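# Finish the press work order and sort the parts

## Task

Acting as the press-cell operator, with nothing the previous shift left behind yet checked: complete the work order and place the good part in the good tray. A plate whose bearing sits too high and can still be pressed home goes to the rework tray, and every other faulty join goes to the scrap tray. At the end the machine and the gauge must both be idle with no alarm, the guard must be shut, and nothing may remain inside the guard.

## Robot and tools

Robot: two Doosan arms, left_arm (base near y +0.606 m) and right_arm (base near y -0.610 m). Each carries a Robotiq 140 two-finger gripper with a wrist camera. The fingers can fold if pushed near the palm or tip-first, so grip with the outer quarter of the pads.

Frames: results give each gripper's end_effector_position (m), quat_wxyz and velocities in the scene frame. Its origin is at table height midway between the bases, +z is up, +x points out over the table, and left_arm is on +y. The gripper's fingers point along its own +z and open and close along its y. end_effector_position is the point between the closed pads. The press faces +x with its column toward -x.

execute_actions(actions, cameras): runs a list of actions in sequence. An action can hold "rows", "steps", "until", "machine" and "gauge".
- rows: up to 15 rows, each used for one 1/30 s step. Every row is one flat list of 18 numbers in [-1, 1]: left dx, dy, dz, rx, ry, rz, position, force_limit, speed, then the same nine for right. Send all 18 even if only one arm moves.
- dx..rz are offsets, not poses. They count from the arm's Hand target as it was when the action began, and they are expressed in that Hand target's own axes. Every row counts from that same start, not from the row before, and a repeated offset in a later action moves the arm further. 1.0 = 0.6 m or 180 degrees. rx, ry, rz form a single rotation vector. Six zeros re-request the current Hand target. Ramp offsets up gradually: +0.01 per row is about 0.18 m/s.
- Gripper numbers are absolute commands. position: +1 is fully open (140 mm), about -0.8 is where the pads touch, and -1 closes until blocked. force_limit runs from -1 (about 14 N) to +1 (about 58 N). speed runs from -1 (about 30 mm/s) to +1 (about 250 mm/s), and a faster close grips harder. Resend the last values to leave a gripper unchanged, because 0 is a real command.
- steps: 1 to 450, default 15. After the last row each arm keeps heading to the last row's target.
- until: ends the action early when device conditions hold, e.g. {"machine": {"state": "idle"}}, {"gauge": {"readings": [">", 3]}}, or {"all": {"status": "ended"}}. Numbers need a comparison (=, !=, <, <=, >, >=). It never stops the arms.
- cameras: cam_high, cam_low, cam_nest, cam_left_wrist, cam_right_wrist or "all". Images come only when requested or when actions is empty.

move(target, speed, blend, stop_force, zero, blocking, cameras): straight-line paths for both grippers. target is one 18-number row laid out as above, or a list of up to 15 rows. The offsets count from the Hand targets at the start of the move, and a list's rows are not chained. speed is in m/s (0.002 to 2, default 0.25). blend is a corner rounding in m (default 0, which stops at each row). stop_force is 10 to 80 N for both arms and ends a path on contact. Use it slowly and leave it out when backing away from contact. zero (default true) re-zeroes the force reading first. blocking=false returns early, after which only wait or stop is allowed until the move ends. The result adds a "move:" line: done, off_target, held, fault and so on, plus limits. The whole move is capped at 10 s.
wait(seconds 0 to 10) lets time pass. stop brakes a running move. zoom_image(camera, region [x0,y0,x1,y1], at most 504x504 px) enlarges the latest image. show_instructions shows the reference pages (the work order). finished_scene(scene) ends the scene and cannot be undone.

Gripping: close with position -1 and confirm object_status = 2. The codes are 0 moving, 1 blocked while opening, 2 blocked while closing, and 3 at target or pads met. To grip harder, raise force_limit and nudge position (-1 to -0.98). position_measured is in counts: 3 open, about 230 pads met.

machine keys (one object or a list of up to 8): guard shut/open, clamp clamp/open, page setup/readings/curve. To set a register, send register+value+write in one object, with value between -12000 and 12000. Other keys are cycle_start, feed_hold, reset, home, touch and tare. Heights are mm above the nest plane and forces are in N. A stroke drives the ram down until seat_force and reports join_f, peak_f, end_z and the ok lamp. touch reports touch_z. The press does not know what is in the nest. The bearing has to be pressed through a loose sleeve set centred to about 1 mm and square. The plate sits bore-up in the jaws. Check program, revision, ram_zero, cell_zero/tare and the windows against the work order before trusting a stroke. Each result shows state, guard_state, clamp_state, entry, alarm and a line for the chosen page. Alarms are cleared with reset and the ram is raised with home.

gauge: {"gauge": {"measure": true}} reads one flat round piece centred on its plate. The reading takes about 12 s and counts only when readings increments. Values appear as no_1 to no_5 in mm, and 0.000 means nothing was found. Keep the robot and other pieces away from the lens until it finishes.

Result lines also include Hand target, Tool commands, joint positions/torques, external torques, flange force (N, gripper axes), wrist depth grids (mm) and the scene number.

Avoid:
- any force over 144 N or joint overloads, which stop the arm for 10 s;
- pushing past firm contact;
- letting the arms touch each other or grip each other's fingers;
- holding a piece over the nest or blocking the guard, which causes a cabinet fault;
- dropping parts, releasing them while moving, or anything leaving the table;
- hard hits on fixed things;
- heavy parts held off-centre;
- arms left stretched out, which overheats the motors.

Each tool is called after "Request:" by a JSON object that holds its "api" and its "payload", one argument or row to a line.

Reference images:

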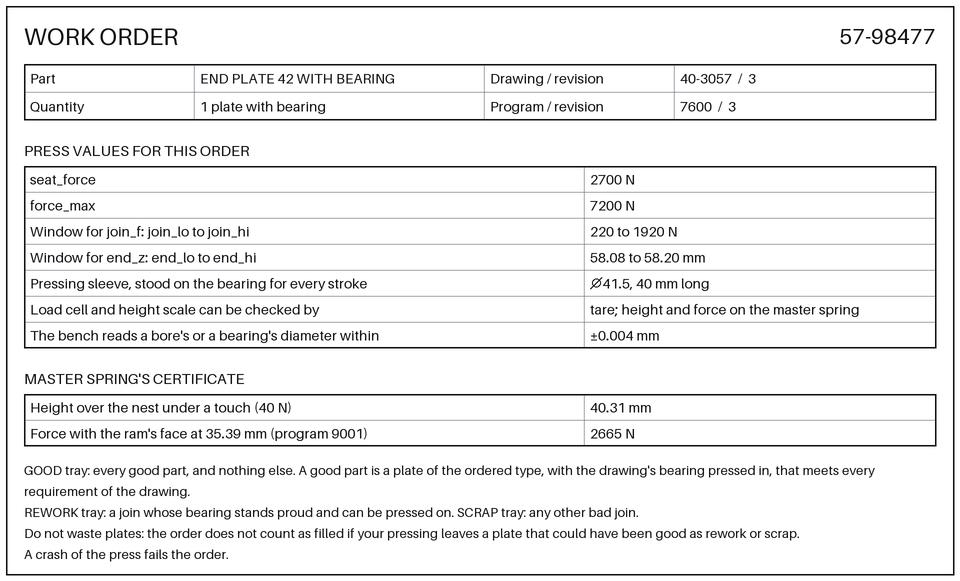

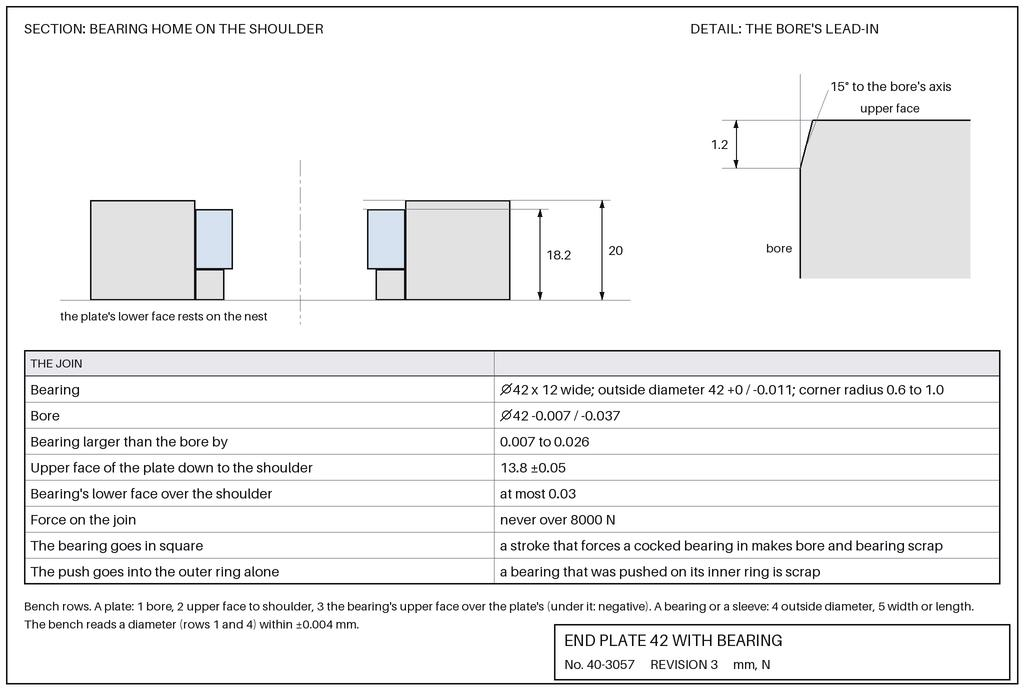

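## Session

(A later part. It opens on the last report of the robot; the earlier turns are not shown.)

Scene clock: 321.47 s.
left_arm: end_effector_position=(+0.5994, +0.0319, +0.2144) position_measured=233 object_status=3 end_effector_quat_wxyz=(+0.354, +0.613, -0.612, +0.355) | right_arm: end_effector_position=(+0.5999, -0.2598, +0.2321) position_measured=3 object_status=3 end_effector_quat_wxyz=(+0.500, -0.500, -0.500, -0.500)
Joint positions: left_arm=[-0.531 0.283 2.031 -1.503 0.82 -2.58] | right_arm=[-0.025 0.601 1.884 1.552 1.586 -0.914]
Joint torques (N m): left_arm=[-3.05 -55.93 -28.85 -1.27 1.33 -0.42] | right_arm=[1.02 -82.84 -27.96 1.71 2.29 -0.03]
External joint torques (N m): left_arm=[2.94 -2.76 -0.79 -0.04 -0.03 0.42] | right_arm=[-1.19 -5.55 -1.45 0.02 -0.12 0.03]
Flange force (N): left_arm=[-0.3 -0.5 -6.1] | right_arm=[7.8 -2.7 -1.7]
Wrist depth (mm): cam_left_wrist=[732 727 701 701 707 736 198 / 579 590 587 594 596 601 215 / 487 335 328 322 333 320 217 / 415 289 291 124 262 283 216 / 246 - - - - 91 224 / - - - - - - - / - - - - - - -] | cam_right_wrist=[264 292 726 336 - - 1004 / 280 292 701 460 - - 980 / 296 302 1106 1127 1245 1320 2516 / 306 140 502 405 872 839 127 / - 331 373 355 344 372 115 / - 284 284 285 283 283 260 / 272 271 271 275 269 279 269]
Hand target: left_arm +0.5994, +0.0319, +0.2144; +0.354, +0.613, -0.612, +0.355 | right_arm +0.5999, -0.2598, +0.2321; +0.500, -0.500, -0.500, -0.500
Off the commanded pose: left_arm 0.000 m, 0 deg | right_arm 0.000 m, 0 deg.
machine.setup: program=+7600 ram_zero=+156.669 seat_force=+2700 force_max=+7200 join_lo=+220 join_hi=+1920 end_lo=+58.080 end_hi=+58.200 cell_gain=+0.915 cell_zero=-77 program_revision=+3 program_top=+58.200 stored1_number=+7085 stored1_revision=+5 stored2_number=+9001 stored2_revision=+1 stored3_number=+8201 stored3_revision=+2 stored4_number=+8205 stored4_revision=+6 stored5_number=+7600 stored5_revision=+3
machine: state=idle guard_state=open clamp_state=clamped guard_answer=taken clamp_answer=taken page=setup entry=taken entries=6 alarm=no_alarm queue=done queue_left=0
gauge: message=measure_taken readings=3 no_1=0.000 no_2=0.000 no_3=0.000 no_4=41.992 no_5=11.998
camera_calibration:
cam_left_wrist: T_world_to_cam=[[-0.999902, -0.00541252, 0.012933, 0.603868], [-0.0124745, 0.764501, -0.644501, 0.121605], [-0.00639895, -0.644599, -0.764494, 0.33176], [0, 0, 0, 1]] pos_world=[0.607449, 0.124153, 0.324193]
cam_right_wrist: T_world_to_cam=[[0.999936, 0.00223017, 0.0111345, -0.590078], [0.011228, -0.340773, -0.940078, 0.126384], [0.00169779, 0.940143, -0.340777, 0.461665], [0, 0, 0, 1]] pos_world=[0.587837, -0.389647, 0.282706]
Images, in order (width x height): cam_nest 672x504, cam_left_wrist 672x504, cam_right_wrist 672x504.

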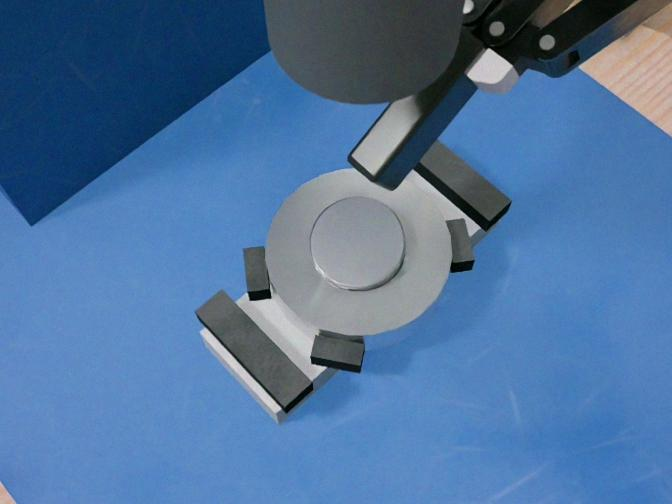

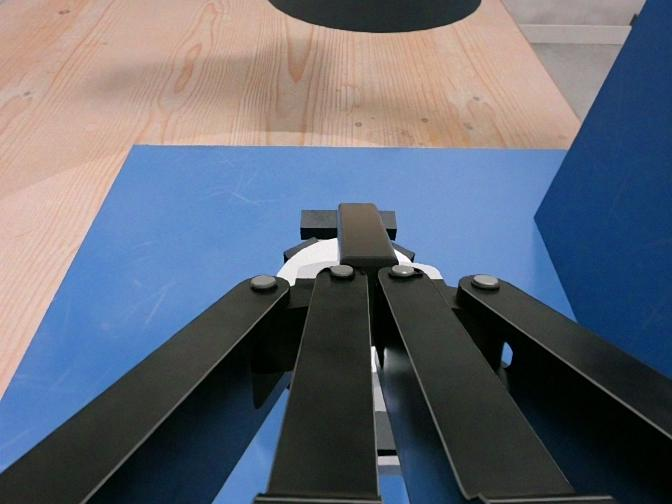

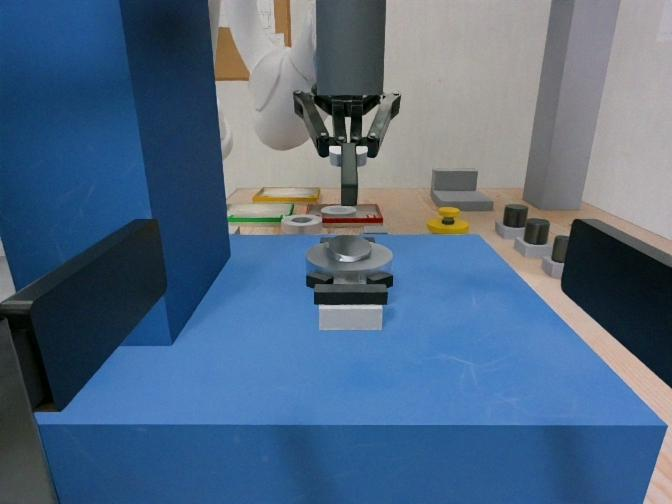

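Request:
{"api": "move", "payload": {
  "target": [-0.0323,0,0.0187,0,0,0,-1,-0.5,-0.3,0,0,0,0,0,0,1,1,1],
  "speed": 0.06
}}

Request:
{"api": "move", "payload": {
  "target": [-0.0231,0,0.0133,0,0,0,-1,-0.5,-0.3,0,0,0,0,0,0,1,1,1],
  "speed": 0.006,
  "stop_force": 15,
  "cameras": ["cam_nest", "cam_right_wrist"]
}}

Request:
{"api": "zoom_image", "payload": {
  "camera": "cam_right_wrist",
  "region": [290, 190, 410, 310]
}}

Scene clock: 322.63 s.
left_arm: end_effector_position=(+0.5995, +0.0318, +0.1921) position_measured=233 object_status=3 end_effector_quat_wxyz=(+0.354, +0.613, -0.612, +0.355) | right_arm: end_effector_position=(+0.5999, -0.2598, +0.2321) position_measured=3 object_status=3 end_effector_quat_wxyz=(+0.500, -0.500, -0.500, -0.500)
Joint positions: left_arm=[-0.531 0.311 2.046 -1.543 0.818 -2.522] | right_arm=[-0.025 0.601 1.884 1.552 1.586 -0.914]
Joint torques (N m): left_arm=[-2.66 -58.83 -27.2 -1.43 1.44 -0.5] | right_arm=[0.63 -82.86 -27.86 1.75 2.26 -0.07]
External joint torques (N m): left_arm=[2.63 -1.48 -1.1 0.05 -0.01 0.5] | right_arm=[-0.74 -6.07 -1.62 -0.01 -0.07 0.07]
Flange force (N): left_arm=[-0.8 -2.3 -4.1] | right_arm=[8.6 -2.9 -1.1]
Wrist depth (mm): cam_left_wrist=[678 692 688 692 694 694 198 / 544 565 564 571 572 582 216 / 449 296 294 305 307 307 216 / 266 259 260 124 255 263 216 / 227 233 - - - 91 223 / - - - - - - - / - - - - - - -] | cam_right_wrist=[270 292 731 333 2490 - 1583 / 280 293 695 493 - - 2078 / 296 302 522 462 - - - / 306 140 458 416 499 827 127 / - 331 372 357 373 370 115 / - 284 301 270 284 283 - / 272 272 269 266 270 270 -]
Hand target: left_arm +0.5994, +0.0318, +0.1920; +0.354, +0.613, -0.612, +0.355 | right_arm +0.5999, -0.2598, +0.2321; +0.500, -0.500, -0.500, -0.500
Off the commanded pose: left_arm 0.000 m, 0 deg | right_arm 0.000 m, 0 deg.
machine.setup: program=+7600 ram_zero=+156.669 seat_force=+2700 force_max=+7200 join_lo=+220 join_hi=+1920 end_lo=+58.080 end_hi=+58.200 cell_gain=+0.915 cell_zero=-77 program_revision=+3 program_top=+58.200 stored1_number=+7085 stored1_revision=+5 stored2_number=+9001 stored2_revision=+1 stored3_number=+8201 stored3_revision=+2 stored4_number=+8205 stored4_revision=+6 stored5_number=+7600 stored5_revision=+3
machine: state=idle guard_state=open clamp_state=clamped guard_answer=taken clamp_answer=taken page=setup entry=taken entries=6 alarm=no_alarm queue=done queue_left=0
gauge: message=measure_taken readings=3 no_1=0.000 no_2=0.000 no_3=0.000 no_4=41.992 no_5=11.998
move: done

Scene clock: 325.33 s.
left_arm: end_effector_position=(+0.5995, +0.0318, +0.1797) position_measured=233 object_status=3 end_effector_quat_wxyz=(+0.354, +0.612, -0.612, +0.355) | right_arm: end_effector_position=(+0.5999, -0.2598, +0.2321) position_measured=3 object_status=3 end_effector_quat_wxyz=(+0.500, -0.500, -0.500, -0.500)
Joint positions: left_arm=[-0.531 0.327 2.054 -1.566 0.817 -2.489] | right_arm=[-0.025 0.601 1.884 1.552 1.586 -0.914]
Joint torques (N m): left_arm=[-6.2 -45.44 -22.4 0.07 -1.47 -0.33] | right_arm=[0.45 -82.54 -27.97 1.76 2.26 -0.02]
External joint torques (N m): left_arm=[6.06 -15.81 -5.13 -1.49 2.96 0.33] | right_arm=[-0.58 -6.07 -1.46 -0.03 -0.08 0.02]
Flange force (N): left_arm=[9.9 3.3 -23.7] | right_arm=[8.5 -3.2 -0.9]
Wrist depth (mm): cam_left_wrist=[659 659 664 666 670 678 206 / 524 543 552 532 535 556 216 / 433 292 278 237 288 289 216 / 252 237 238 139 200 251 215 / 213 219 - - - 86 211 / - - - - - - - / - - - - - - -] | cam_right_wrist=[265 274 731 335 - - - / 280 291 448 507 - - - / 294 303 1013 475 1086 1166 - / 305 140 463 406 860 833 127 / - 332 375 356 355 371 115 / - 297 284 284 283 297 - / 271 276 271 266 271 274 273]
Hand target: left_arm +0.5995, +0.0318, +0.1797; +0.354, +0.612, -0.612, +0.355 (not the last commanded pose) | right_arm +0.5999, -0.2598, +0.2321; +0.500, -0.500, -0.500, -0.500
Off the commanded pose: left_arm 0.004 m, 0 deg | right_arm 0.000 m, 0 deg.
machine.setup: program=+7600 ram_zero=+156.669 seat_force=+2700 force_max=+7200 join_lo=+220 join_hi=+1920 end_lo=+58.080 end_hi=+58.200 cell_gain=+0.915 cell_zero=-77 program_revision=+3 program_top=+58.200 stored1_number=+7085 stored1_revision=+5 stored2_number=+9001 stored2_revision=+1 stored3_number=+8201 stored3_revision=+2 stored4_number=+8205 stored4_revision=+6 stored5_number=+7600 stored5_revision=+3
machine: state=idle guard_state=open clamp_state=clamped guard_answer=taken clamp_answer=taken page=setup entry=taken entries=6 alarm=no_alarm queue=done queue_left=0
gauge: message=measure_taken readings=3 no_1=0.000 no_2=0.000 no_3=0.000 no_4=41.992 no_5=11.998
move: contact (left_arm)
camera_calibration:
cam_right_wrist: T_world_to_cam=[[0.999936, 0.00223017, 0.0111345, -0.590078], [0.011228, -0.340773, -0.940078, 0.126384], [0.00169779, 0.940143, -0.340777, 0.461665], [0, 0, 0, 1]] pos_world=[0.587837, -0.389647, 0.282706]
Images, in order (width x height): cam_nest 672x504, cam_right_wrist 672x504.

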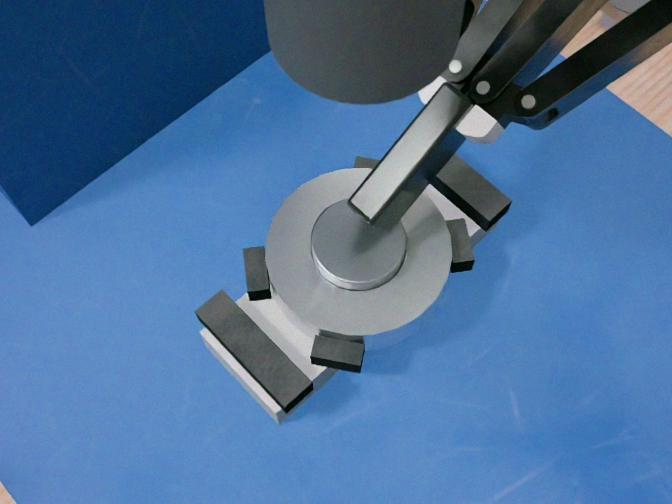

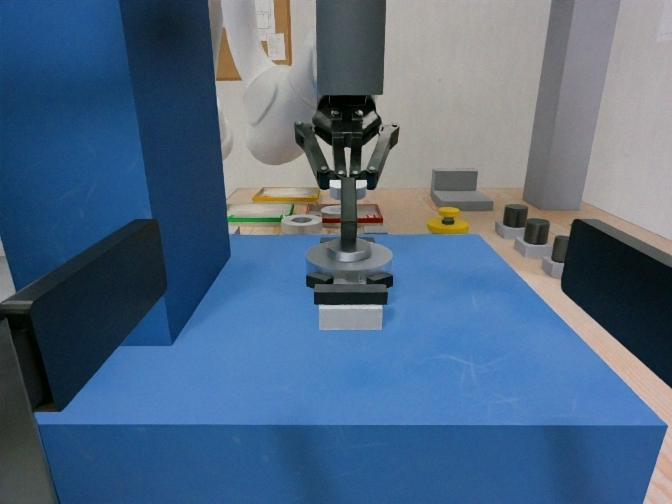

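Scaled by 4.200.

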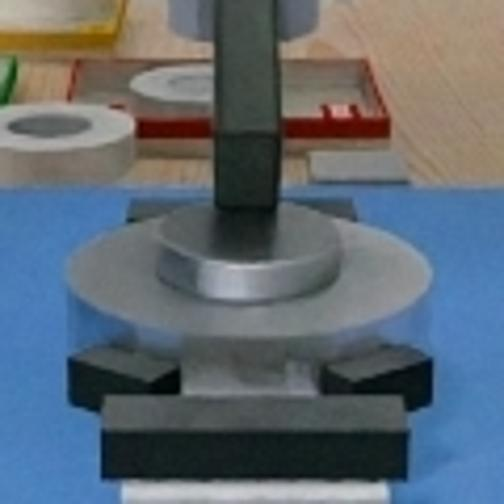

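Request:
{"api": "move", "payload": {
  "target": [0.0433,0,-0.025,0,0,0,-1,-0.5,-0.3,0,0,0,0,0,0,1,1,1],
  "speed": 0.06,
  "cameras": ["cam_nest", "cam_right_wrist"]
}}

Request:
{"api": "zoom_image", "payload": {
  "camera": "cam_nest",
  "region": [290, 180, 420, 310]
}}

Request:
{"api": "zoom_image", "payload": {
  "camera": "cam_right_wrist",
  "region": [290, 190, 410, 310]
}}

Scene clock: 326.40 s.
left_arm: end_effector_position=(+0.5994, +0.0318, +0.2096) position_measured=233 object_status=3 end_effector_quat_wxyz=(+0.354, +0.612, -0.612, +0.355) | right_arm: end_effector_position=(+0.5999, -0.2598, +0.2321) position_measured=3 object_status=3 end_effector_quat_wxyz=(+0.500, -0.500, -0.500, -0.500)
Joint positions: left_arm=[-0.531 0.289 2.035 -1.512 0.819 -2.567] | right_arm=[-0.025 0.601 1.884 1.552 1.586 -0.914]
Joint torques (N m): left_arm=[-2.99 -56.26 -29.01 -1.29 1.27 -0.57] | right_arm=[0.61 -82.7 -27.88 1.74 2.28 -0.03]
External joint torques (N m): left_arm=[2.68 -2.66 -0.32 -0.04 0.07 0.57] | right_arm=[-0.78 -5.25 -1.34 -0.02 -0.12 0.03]
Flange force (N): left_arm=[-1.1 0.4 -5.8] | right_arm=[7.4 -2.6 -1.1]
Wrist depth (mm): cam_left_wrist=[725 723 725 727 734 751 198 / 572 578 581 577 591 593 217 / 479 328 326 332 332 323 216 / 409 281 284 124 286 284 216 / 247 253 - - - 91 226 / - - - - - - - / - - - - - - -] | cam_right_wrist=[265 293 956 335 - - - / 280 292 711 468 - 1278 - / 297 303 504 1081 1149 1144 - / - 137 497 425 541 836 127 / - 147 - 355 370 353 115 / - 284 269 285 284 283 283 / - 273 267 271 269 270 277]
Hand target: left_arm +0.5995, +0.0318, +0.2097; +0.354, +0.612, -0.612, +0.355 | right_arm +0.5999, -0.2598, +0.2321; +0.500, -0.500, -0.500, -0.500
Off the commanded pose: left_arm 0.000 m, 0 deg | right_arm 0.000 m, 0 deg.
machine.setup: program=+7600 ram_zero=+156.669 seat_force=+2700 force_max=+7200 join_lo=+220 join_hi=+1920 end_lo=+58.080 end_hi=+58.200 cell_gain=+0.915 cell_zero=-77 program_revision=+3 program_top=+58.200 stored1_number=+7085 stored1_revision=+5 stored2_number=+9001 stored2_revision=+1 stored3_number=+8201 stored3_revision=+2 stored4_number=+8205 stored4_revision=+6 stored5_number=+7600 stored5_revision=+3
machine: state=idle guard_state=open clamp_state=clamped guard_answer=taken clamp_answer=taken page=setup entry=taken entries=6 alarm=no_alarm queue=done queue_left=0
gauge: message=measure_taken readings=3 no_1=0.000 no_2=0.000 no_3=0.000 no_4=41.992 no_5=11.998
move: done
camera_calibration:
cam_right_wrist: T_world_to_cam=[[0.999936, 0.00223017, 0.0111345, -0.590078], [0.011228, -0.340773, -0.940078, 0.126384], [0.00169779, 0.940143, -0.340777, 0.461665], [0, 0, 0, 1]] pos_world=[0.587837, -0.389647, 0.282706]
Images, in order (width x height): cam_nest 672x504, cam_right_wrist 672x504.

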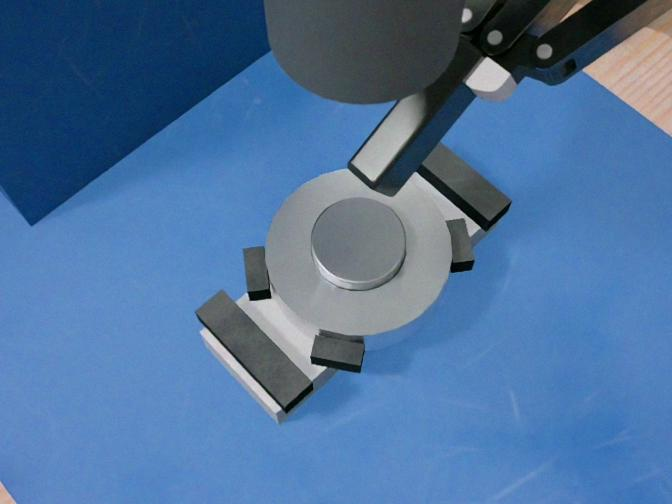

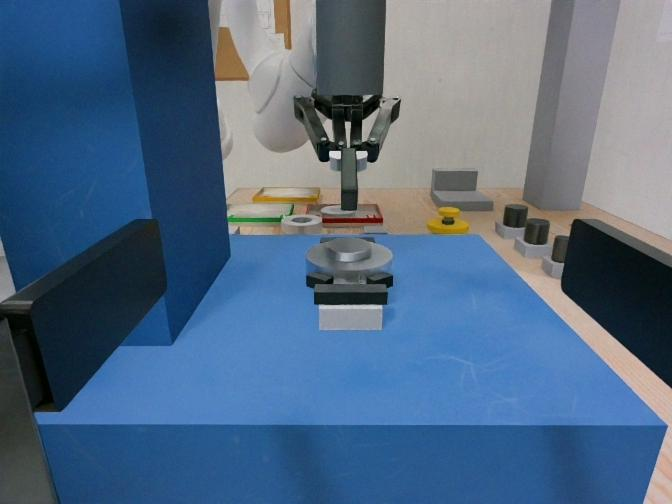

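Scaled by 3.877.

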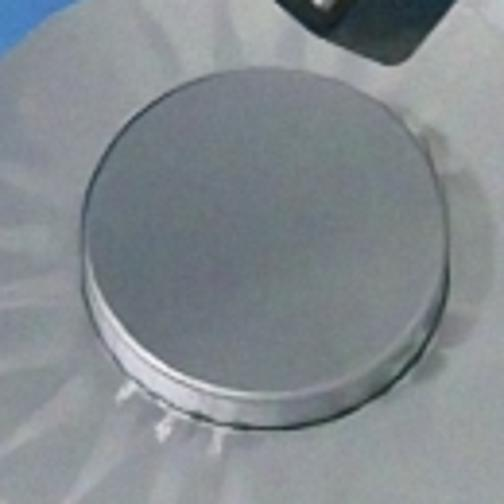

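Scaled by 4.200.

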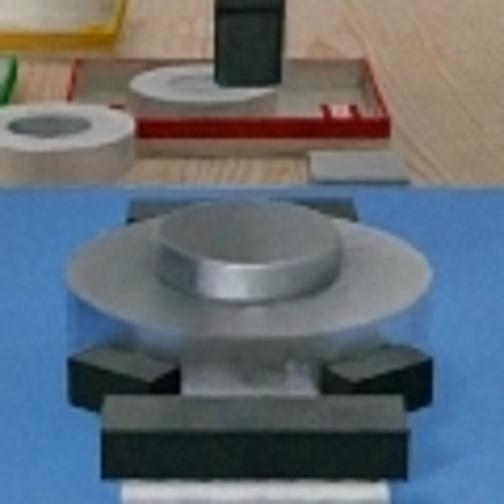

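Request:
{"api": "move", "payload": {
  "target": [
    [-0.0383,0,0.0189,0,0,0,-1,-0.5,-0.3,0,0,0,0,0,0,1,1,1]
  ],
  "speed": 0.06
}}

Request:
{"api": "move", "payload": {
  "target": [-0.0173,0,0.0100,0,0,0,-1,-0.5,-0.3,0,0,0,0,0,0,1,1,1],
  "speed": 0.006,
  "stop_force": 35
}}

Request:
{"api": "move", "payload": {
  "target": [0.0433,0,-0.025,0,0,0,-1,-0.5,-0.3,0,0,0,0,0,0,1,1,1],
  "speed": 0.06,
  "cameras": ["cam_nest", "cam_right_wrist"]
}}

Request:
{"api": "zoom_image", "payload": {
  "camera": "cam_nest",
  "region": [290, 180, 420, 310]
}}

Request:
{"api": "zoom_image", "payload": {
  "camera": "cam_right_wrist",
  "region": [290, 190, 410, 310]
}}

Scene clock: 327.50 s.
left_arm: end_effector_position=(+0.5995, +0.0335, +0.1841) position_measured=233 object_status=3 end_effector_quat_wxyz=(+0.353, +0.613, -0.612, +0.355) | right_arm: end_effector_position=(+0.5999, -0.2598, +0.2321) position_measured=3 object_status=3 end_effector_quat_wxyz=(+0.500, -0.500, -0.500, -0.500)
Joint positions: left_arm=[-0.529 0.321 2.053 -1.556 0.819 -2.5] | right_arm=[-0.025 0.601 1.884 1.552 1.586 -0.914]
Joint torques (N m): left_arm=[-2.9 -57.65 -27.01 -1.38 1.43 -0.32] | right_arm=[0.54 -82.85 -27.94 1.77 2.24 -0.08]
External joint torques (N m): left_arm=[2.64 -3.19 -0.81 -0.04 0.05 0.32] | right_arm=[-0.73 -4.8 -1.05 -0.05 -0.08 0.08]
Flange force (N): left_arm=[0.7 0.0 -6.4] | right_arm=[6.8 -2.7 -1.1]
Wrist depth (mm): cam_left_wrist=[661 668 676 672 670 686 206 / 529 557 552 564 561 559 - / 440 293 293 304 294 294 217 / - 243 250 124 212 252 215 / 218 230 - - - 91 216 / - - - - - - - / - - - - - - -] | cam_right_wrist=[264 293 742 333 - - 1013 / 280 292 689 509 - - - / 295 301 501 476 1144 1144 - / 306 139 492 404 538 807 126 / - 331 374 357 355 372 115 / - 284 283 283 284 284 257 / 273 272 271 271 270 270 268]
Hand target: left_arm +0.5995, +0.0335, +0.1841; +0.354, +0.612, -0.612, +0.355 | right_arm +0.5999, -0.2598, +0.2321; +0.500, -0.500, -0.500, -0.500
Off the commanded pose: left_arm 0.000 m, 0 deg | right_arm 0.000 m, 0 deg.
machine.setup: program=+7600 ram_zero=+156.669 seat_force=+2700 force_max=+7200 join_lo=+220 join_hi=+1920 end_lo=+58.080 end_hi=+58.200 cell_gain=+0.915 cell_zero=-77 program_revision=+3 program_top=+58.200 stored1_number=+7085 stored1_revision=+5 stored2_number=+9001 stored2_revision=+1 stored3_number=+8201 stored3_revision=+2 stored4_number=+8205 stored4_revision=+6 stored5_number=+7600 stored5_revision=+3
machine: state=idle guard_state=open clamp_state=clamped guard_answer=taken clamp_answer=taken page=setup entry=taken entries=6 alarm=no_alarm queue=done queue_left=0
gauge: message=measure_taken readings=3 no_1=0.000 no_2=0.000 no_3=0.000 no_4=41.992 no_5=11.998
move: done

Scene clock: 329.07 s.
left_arm: end_effector_position=(+0.5995, +0.0334, +0.1787) position_measured=233 object_status=3 end_effector_quat_wxyz=(+0.354, +0.612, -0.612, +0.355) | right_arm: end_effector_position=(+0.5999, -0.2598, +0.2321) position_measured=3 object_status=3 end_effector_quat_wxyz=(+0.500, -0.500, -0.500, -0.500)
Joint positions: left_arm=[-0.529 0.328 2.056 -1.567 0.819 -2.485] | right_arm=[-0.025 0.601 1.884 1.552 1.586 -0.914]
Joint torques (N m): left_arm=[-10.59 -28.67 -15.46 2.24 -5.08 -0.34] | right_arm=[1.07 -82.82 -28.01 1.78 2.23 -0.09]
External joint torques (N m): left_arm=[10.7 -32.73 -11.98 -3.64 6.58 0.34] | right_arm=[-1.25 -5.14 -1.22 -0.05 -0.07 0.09]
Flange force (N): left_arm=[23.3 6.5 -46.0] | right_arm=[7.3 -2.7 -1.9]
Wrist depth (mm): cam_left_wrist=[649 657 659 664 663 709 198 / 526 540 548 552 557 559 216 / 435 283 282 236 288 290 216 / 260 244 237 139 199 247 216 / 213 224 - - - 91 210 / - - - - - - - / - - - - - - -] | cam_right_wrist=[265 272 745 336 - - 1992 / 278 291 713 509 - - - / 296 303 1166 482 1127 1106 - / 305 140 496 402 909 892 127 / - 331 371 355 371 328 115 / - 299 284 317 284 283 - / 271 272 271 268 264 269 269]
Hand target: left_arm +0.5995, +0.0334, +0.1787; +0.354, +0.612, -0.612, +0.355 (not the last commanded pose) | right_arm +0.5999, -0.2598, +0.2321; +0.500, -0.500, -0.500, -0.500
Off the commanded pose: left_arm 0.007 m, 0 deg | right_arm 0.000 m, 0 deg.
machine.setup: program=+7600 ram_zero=+156.669 seat_force=+2700 force_max=+7200 join_lo=+220 join_hi=+1920 end_lo=+58.080 end_hi=+58.200 cell_gain=+0.915 cell_zero=-77 program_revision=+3 program_top=+58.200 stored1_number=+7085 stored1_revision=+5 stored2_number=+9001 stored2_revision=+1 stored3_number=+8201 stored3_revision=+2 stored4_number=+8205 stored4_revision=+6 stored5_number=+7600 stored5_revision=+3
machine: state=idle guard_state=open clamp_state=clamped guard_answer=taken clamp_answer=taken page=setup entry=taken entries=6 alarm=no_alarm queue=done queue_left=0
gauge: message=measure_taken readings=3 no_1=0.000 no_2=0.000 no_3=0.000 no_4=41.992 no_5=11.998
move: contact (left_arm)

Scene clock: 329.97 s.
left_arm: end_effector_position=(+0.5995, +0.0335, +0.2086) position_measured=233 object_status=3 end_effector_quat_wxyz=(+0.354, +0.612, -0.612, +0.355) | right_arm: end_effector_position=(+0.5999, -0.2598, +0.2321) position_measured=3 object_status=3 end_effector_quat_wxyz=(+0.500, -0.500, -0.500, -0.500)
Joint positions: left_arm=[-0.529 0.289 2.037 -1.513 0.821 -2.563] | right_arm=[-0.025 0.601 1.884 1.552 1.586 -0.914]
Joint torques (N m): left_arm=[-3.42 -55.01 -28.8 -1.41 1.38 -0.34] | right_arm=[0.95 -82.94 -28.03 1.8 2.22 0.03]
External joint torques (N m): left_arm=[3.1 -3.62 -0.4 0.08 -0.04 0.34] | right_arm=[-1.09 -5.56 -1.26 -0.07 -0.04 -0.03]
Flange force (N): left_arm=[0.2 0.8 -7.7] | right_arm=[7.7 -3.2 -1.7]
Wrist depth (mm): cam_left_wrist=[709 723 729 729 729 779 199 / 571 578 575 579 581 587 217 / 478 327 328 330 331 322 216 / 422 281 289 139 283 284 216 / - 252 - - - 91 206 / - - - - - - - / - - - - - - -] | cam_right_wrist=[266 292 733 334 2626 3274 - / 279 292 693 473 2951 2390 2320 / 295 300 1062 1072 1265 1390 - / 306 140 496 425 584 860 127 / - 332 374 355 374 343 115 / - 285 285 285 297 283 266 / 272 273 272 266 273 270 272]
Hand target: left_arm +0.5995, +0.0335, +0.2087; +0.354, +0.612, -0.612, +0.355 | right_arm +0.5999, -0.2598, +0.2321; +0.500, -0.500, -0.500, -0.500
Off the commanded pose: left_arm 0.000 m, 0 deg | right_arm 0.000 m, 0 deg.
machine.setup: program=+7600 ram_zero=+156.669 seat_force=+2700 force_max=+7200 join_lo=+220 join_hi=+1920 end_lo=+58.080 end_hi=+58.200 cell_gain=+0.915 cell_zero=-77 program_revision=+3 program_top=+58.200 stored1_number=+7085 stored1_revision=+5 stored2_number=+9001 stored2_revision=+1 stored3_number=+8201 stored3_revision=+2 stored4_number=+8205 stored4_revision=+6 stored5_number=+7600 stored5_revision=+3
machine: state=idle guard_state=open clamp_state=clamped guard_answer=taken clamp_answer=taken page=setup entry=taken entries=6 alarm=no_alarm queue=done queue_left=0
gauge: message=measure_taken readings=3 no_1=0.000 no_2=0.000 no_3=0.000 no_4=41.992 no_5=11.998
move: done
camera_calibration:
cam_right_wrist: T_world_to_cam=[[0.999936, 0.00223017, 0.0111345, -0.590078], [0.011228, -0.340773, -0.940078, 0.126384], [0.00169779, 0.940143, -0.340777, 0.461665], [0, 0, 0, 1]] pos_world=[0.587837, -0.389647, 0.282706]
Images, in order (width x height): cam_nest 672x504, cam_right_wrist 672x504.

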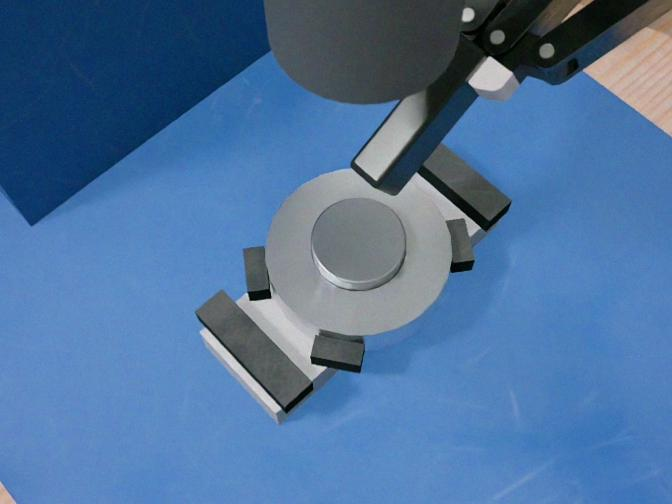

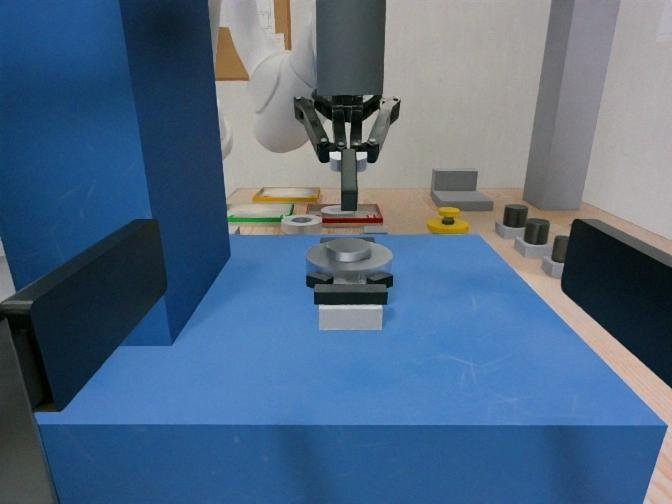

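Scaled by 3.877.

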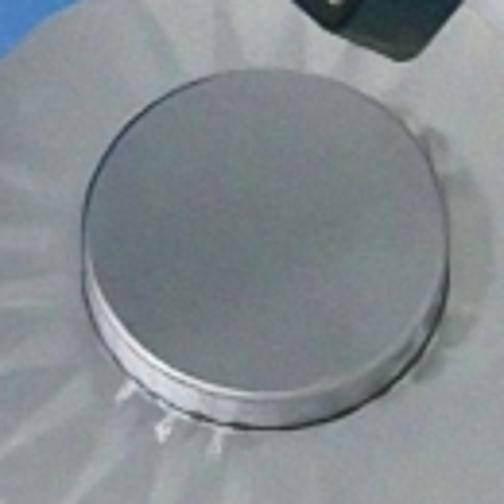

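Scaled by 4.200.

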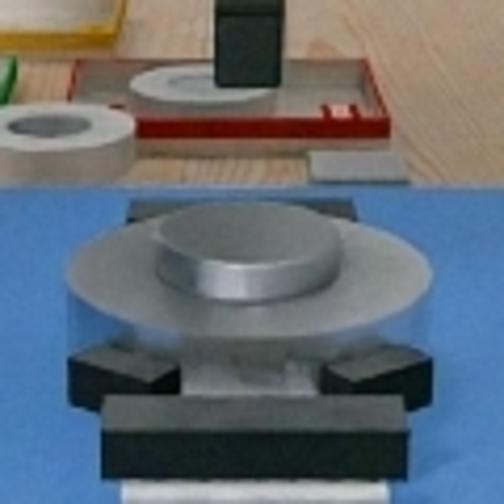

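Request:
{"api": "move", "payload": {
  "target": [-0.0375,0,0.0217,0,0,0,-1,-0.5,-0.3,0,0,0,0,0,0,1,1,1],
  "speed": 0.08
}}

Request:
{"api": "move", "payload": {
  "target": [-0.0115,0,0.0067,0,0,0,-1,-0.5,-0.3,0,0,0,0,0,0,1,1,1],
  "speed": 0.005,
  "stop_force": 10
}}

Request:
{"api": "move", "payload": {
  "target": [
    [0.0072,0,-0.0042,0,0,0,-1,-0.5,-0.3,0,0,0,0,0,0,1,1,1],
    [0.0272,0,0.0304,0,0,0,-1,-0.5,-0.3,0,0,0,0,0,0,1,1,1]
  ],
  "speed": 0.05
}}

Request:
{"api": "move", "payload": {
  "target": [-0.0144,0,0.0083,0,0,0,-1,-0.5,-0.3,0,0,0,0,0,0,1,1,1],
  "speed": 0.005,
  "stop_force": 10
}}

Scene clock: 336.23 s.
left_arm: end_effector_position=(+0.5995, +0.0334, +0.1827) position_measured=233 object_status=3 end_effector_quat_wxyz=(+0.354, +0.612, -0.612, +0.355) | right_arm: end_effector_position=(+0.5999, -0.2598, +0.2321) position_measured=3 object_status=3 end_effector_quat_wxyz=(+0.500, -0.500, -0.500, -0.500)
Joint positions: left_arm=[-0.529 0.323 2.054 -1.56 0.819 -2.495] | right_arm=[-0.025 0.601 1.884 1.552 1.586 -0.914]
Joint torques (N m): left_arm=[-2.94 -57.83 -26.94 -1.19 1.47 -0.41] | right_arm=[0.82 -82.56 -28.08 1.74 2.23 -0.04]
External joint torques (N m): left_arm=[2.73 -3.05 -0.73 -0.23 0.01 0.41] | right_arm=[-0.99 -5.73 -1.23 0 -0.06 0.04]
Flange force (N): left_arm=[0.0 0.2 -6.0] | right_arm=[8.0 -3.4 -1.5]
Wrist depth (mm): cam_left_wrist=[653 663 666 676 672 678 216 / 526 552 549 535 561 560 216 / 454 289 281 301 303 280 216 / - 254 249 139 204 250 216 / 216 223 - - - 91 214 / - - - - - - - / - - - - - - -] | cam_right_wrist=[264 272 735 335 - - - / 279 291 693 511 - - - / 297 302 1112 474 1166 - - / 306 140 459 425 540 805 127 / - 147 374 354 371 370 115 / - 280 285 283 284 259 - / 272 269 271 270 270 270 263]
Hand target: left_arm +0.5995, +0.0334, +0.1827; +0.354, +0.612, -0.612, +0.355 | right_arm +0.5999, -0.2598, +0.2321; +0.500, -0.500, -0.500, -0.500
Off the commanded pose: left_arm 0.000 m, 0 deg | right_arm 0.000 m, 0 deg.
machine.setup: program=+7600 ram_zero=+156.669 seat_force=+2700 force_max=+7200 join_lo=+220 join_hi=+1920 end_lo=+58.080 end_hi=+58.200 cell_gain=+0.915 cell_zero=-77 program_revision=+3 program_top=+58.200 stored1_number=+7085 stored1_revision=+5 stored2_number=+9001 stored2_revision=+1 stored3_number=+8201 stored3_revision=+2 stored4_number=+8205 stored4_revision=+6 stored5_number=+7600 stored5_revision=+3
machine: state=idle guard_state=open clamp_state=clamped guard_answer=taken clamp_answer=taken page=setup entry=taken entries=6 alarm=no_alarm queue=done queue_left=0
gauge: message=measure_taken readings=3 no_1=0.000 no_2=0.000 no_3=0.000 no_4=41.992 no_5=11.998
move: done

Scene clock: 337.50 s.
left_arm: end_effector_position=(+0.5996, +0.0333, +0.1794) position_measured=233 object_status=3 end_effector_quat_wxyz=(+0.354, +0.612, -0.612, +0.355) | right_arm: end_effector_position=(+0.5999, -0.2598, +0.2321) position_measured=3 object_status=3 end_effector_quat_wxyz=(+0.500, -0.500, -0.500, -0.500)
Joint positions: left_arm=[-0.529 0.327 2.055 -1.566 0.819 -2.486] | right_arm=[-0.025 0.601 1.884 1.552 1.586 -0.914]
Joint torques (N m): left_arm=[-5.51 -46.72 -22.82 -0.13 -1.31 -0.35] | right_arm=[0.93 -82.81 -27.97 1.73 2.17 -0.05]
External joint torques (N m): left_arm=[5.28 -14.3 -4.62 -1.29 2.81 0.35] | right_arm=[-1.05 -5.8 -1.3 0 0 0.05]
Flange force (N): left_arm=[9.0 3.1 -21.4] | right_arm=[8.1 -3.3 -1.6]
Wrist depth (mm): cam_left_wrist=[648 657 661 659 668 633 197 / 524 545 543 545 532 559 217 / 447 280 286 236 289 279 217 / - 237 239 139 200 255 216 / 214 218 - - - 87 211 / - - - - - - - / - - - - - - -] | cam_right_wrist=[265 292 726 333 - 2779 - / 279 293 689 505 - 1183 2025 / 297 301 1086 480 1189 1201 2134 / 305 140 500 404 854 836 127 / - 332 372 354 - 350 115 / - 285 284 284 270 284 - / 272 271 270 270 270 271 272]
Hand target: left_arm +0.5996, +0.0333, +0.1794; +0.354, +0.612, -0.612, +0.355 (not the last commanded pose) | right_arm +0.5999, -0.2598, +0.2321; +0.500, -0.500, -0.500, -0.500
Off the commanded pose: left_arm 0.005 m, 0 deg | right_arm 0.000 m, 0 deg.
machine.setup: program=+7600 ram_zero=+156.669 seat_force=+2700 force_max=+7200 join_lo=+220 join_hi=+1920 end_lo=+58.080 end_hi=+58.200 cell_gain=+0.915 cell_zero=-77 program_revision=+3 program_top=+58.200 stored1_number=+7085 stored1_revision=+5 stored2_number=+9001 stored2_revision=+1 stored3_number=+8201 stored3_revision=+2 stored4_number=+8205 stored4_revision=+6 stored5_number=+7600 stored5_revision=+3
machine: state=idle guard_state=open clamp_state=clamped guard_answer=taken clamp_answer=taken page=setup entry=taken entries=6 alarm=no_alarm queue=done queue_left=0
gauge: message=measure_taken readings=3 no_1=0.000 no_2=0.000 no_3=0.000 no_4=41.992 no_5=11.998
move: contact (left_arm)

Scene clock: 338.87 s.
left_arm: end_effector_position=(+0.5996, +0.0095, +0.1845) position_measured=233 object_status=3 end_effector_quat_wxyz=(+0.354, +0.612, -0.612, +0.355) | right_arm: end_effector_position=(+0.5999, -0.2598, +0.2321) position_measured=3 object_status=3 end_effector_quat_wxyz=(+0.500, -0.500, -0.500, -0.500)
Joint positions: left_arm=[-0.562 0.336 2.029 -1.573 0.796 -2.511] | right_arm=[-0.025 0.601 1.884 1.552 1.586 -0.914]
Joint torques (N m): left_arm=[-2.01 -60.78 -27.89 -1.32 1.49 -0.45] | right_arm=[0.71 -81.89 -27.97 1.75 2.23 -0.05]
External joint torques (N m): left_arm=[1.81 -1.22 -0.07 -0.11 -0.05 0.44] | right_arm=[-0.84 -6.94 -1.52 -0.01 -0.05 0.05]
Flange force (N): left_arm=[-1.5 0.0 -3.0] | right_arm=[9.7 -4.0 -1.3]
Wrist depth (mm): cam_left_wrist=[661 659 672 676 678 674 2486 / 532 554 561 557 556 565 216 / 444 295 293 294 295 295 216 / 242 244 258 125 245 246 216 / 219 229 - - - 91 221 / - - - - - - - / - - - - - - -] | cam_right_wrist=[266 292 687 334 - - 1004 / 280 286 695 489 2880 - - / 294 304 711 461 1285 1343 2543 / - 140 498 403 495 854 127 / - 331 372 372 351 371 115 / - 285 284 283 284 283 260 / 272 272 271 270 271 269 276]
Hand target: left_arm +0.5996, +0.0094, +0.1845; +0.354, +0.612, -0.612, +0.355 | right_arm +0.5999, -0.2598, +0.2321; +0.500, -0.500, -0.500, -0.500
Off the commanded pose: left_arm 0.000 m, 0 deg | right_arm 0.000 m, 0 deg.
machine.setup: program=+7600 ram_zero=+156.669 seat_force=+2700 force_max=+7200 join_lo=+220 join_hi=+1920 end_lo=+58.080 end_hi=+58.200 cell_gain=+0.915 cell_zero=-77 program_revision=+3 program_top=+58.200 stored1_number=+7085 stored1_revision=+5 stored2_number=+9001 stored2_revision=+1 stored3_number=+8201 stored3_revision=+2 stored4_number=+8205 stored4_revision=+6 stored5_number=+7600 stored5_revision=+3
machine: state=idle guard_state=open clamp_state=clamped guard_answer=taken clamp_answer=taken page=setup entry=taken entries=6 alarm=no_alarm queue=done queue_left=0
gauge: message=measure_taken readings=3 no_1=0.000 no_2=0.000 no_3=0.000 no_4=41.992 no_5=11.998
move: done

Scene clock: 340.63 s.
left_arm: end_effector_position=(+0.5997, +0.0094, +0.1787) position_measured=233 object_status=3 end_effector_quat_wxyz=(+0.354, +0.612, -0.612, +0.355) | right_arm: end_effector_position=(+0.5999, -0.2598, +0.2321) position_measured=3 object_status=3 end_effector_quat_wxyz=(+0.500, -0.500, -0.500, -0.500)
Joint positions: left_arm=[-0.562 0.343 2.033 -1.584 0.796 -2.495] | right_arm=[-0.025 0.601 1.884 1.552 1.586 -0.914]
Joint torques (N m): left_arm=[-5.82 -47.08 -22.51 0.03 -1.46 -0.37] | right_arm=[0.72 -83.01 -28 1.78 2.26 -0.01]
External joint torques (N m): left_arm=[6.05 -15.87 -5.21 -1.46 2.92 0.37] | right_arm=[-0.79 -6.16 -1.38 -0.04 -0.07 0.01]
Flange force (N): left_arm=[9.6 2.9 -23.3] | right_arm=[8.6 -3.5 -1.2]
Wrist depth (mm): cam_left_wrist=[659 649 661 657 672 670 2384 / 520 526 547 545 530 563 207 / 443 284 295 287 288 288 216 / - 242 235 138 239 246 216 / 212 217 - - - 91 210 / - - - - - - - / - - - - - - -] | cam_right_wrist=[264 293 709 334 - - - / 280 292 671 494 2343 2779 - / 295 303 1017 460 1189 1077 2193 / 306 140 459 406 546 833 126 / - 332 371 355 372 373 115 / - 284 270 272 284 284 - / 273 272 271 270 271 265 272]
Hand target: left_arm +0.5997, +0.0094, +0.1787; +0.354, +0.612, -0.612, +0.355 (not the last commanded pose) | right_arm +0.5999, -0.2598, +0.2321; +0.500, -0.500, -0.500, -0.500
Off the commanded pose: left_arm 0.004 m, 0 deg | right_arm 0.000 m, 0 deg.
machine.setup: program=+7600 ram_zero=+156.669 seat_force=+2700 force_max=+7200 join_lo=+220 join_hi=+1920 end_lo=+58.080 end_hi=+58.200 cell_gain=+0.915 cell_zero=-77 program_revision=+3 program_top=+58.200 stored1_number=+7085 stored1_revision=+5 stored2_number=+9001 stored2_revision=+1 stored3_number=+8201 stored3_revision=+2 stored4_number=+8205 stored4_revision=+6 stored5_number=+7600 stored5_revision=+3
machine: state=idle guard_state=open clamp_state=clamped guard_answer=taken clamp_answer=taken page=setup entry=taken entries=6 alarm=no_alarm queue=done queue_left=0
gauge: message=measure_taken readings=3 no_1=0.000 no_2=0.000 no_3=0.000 no_4=41.992 no_5=11.998
move: contact (left_arm)


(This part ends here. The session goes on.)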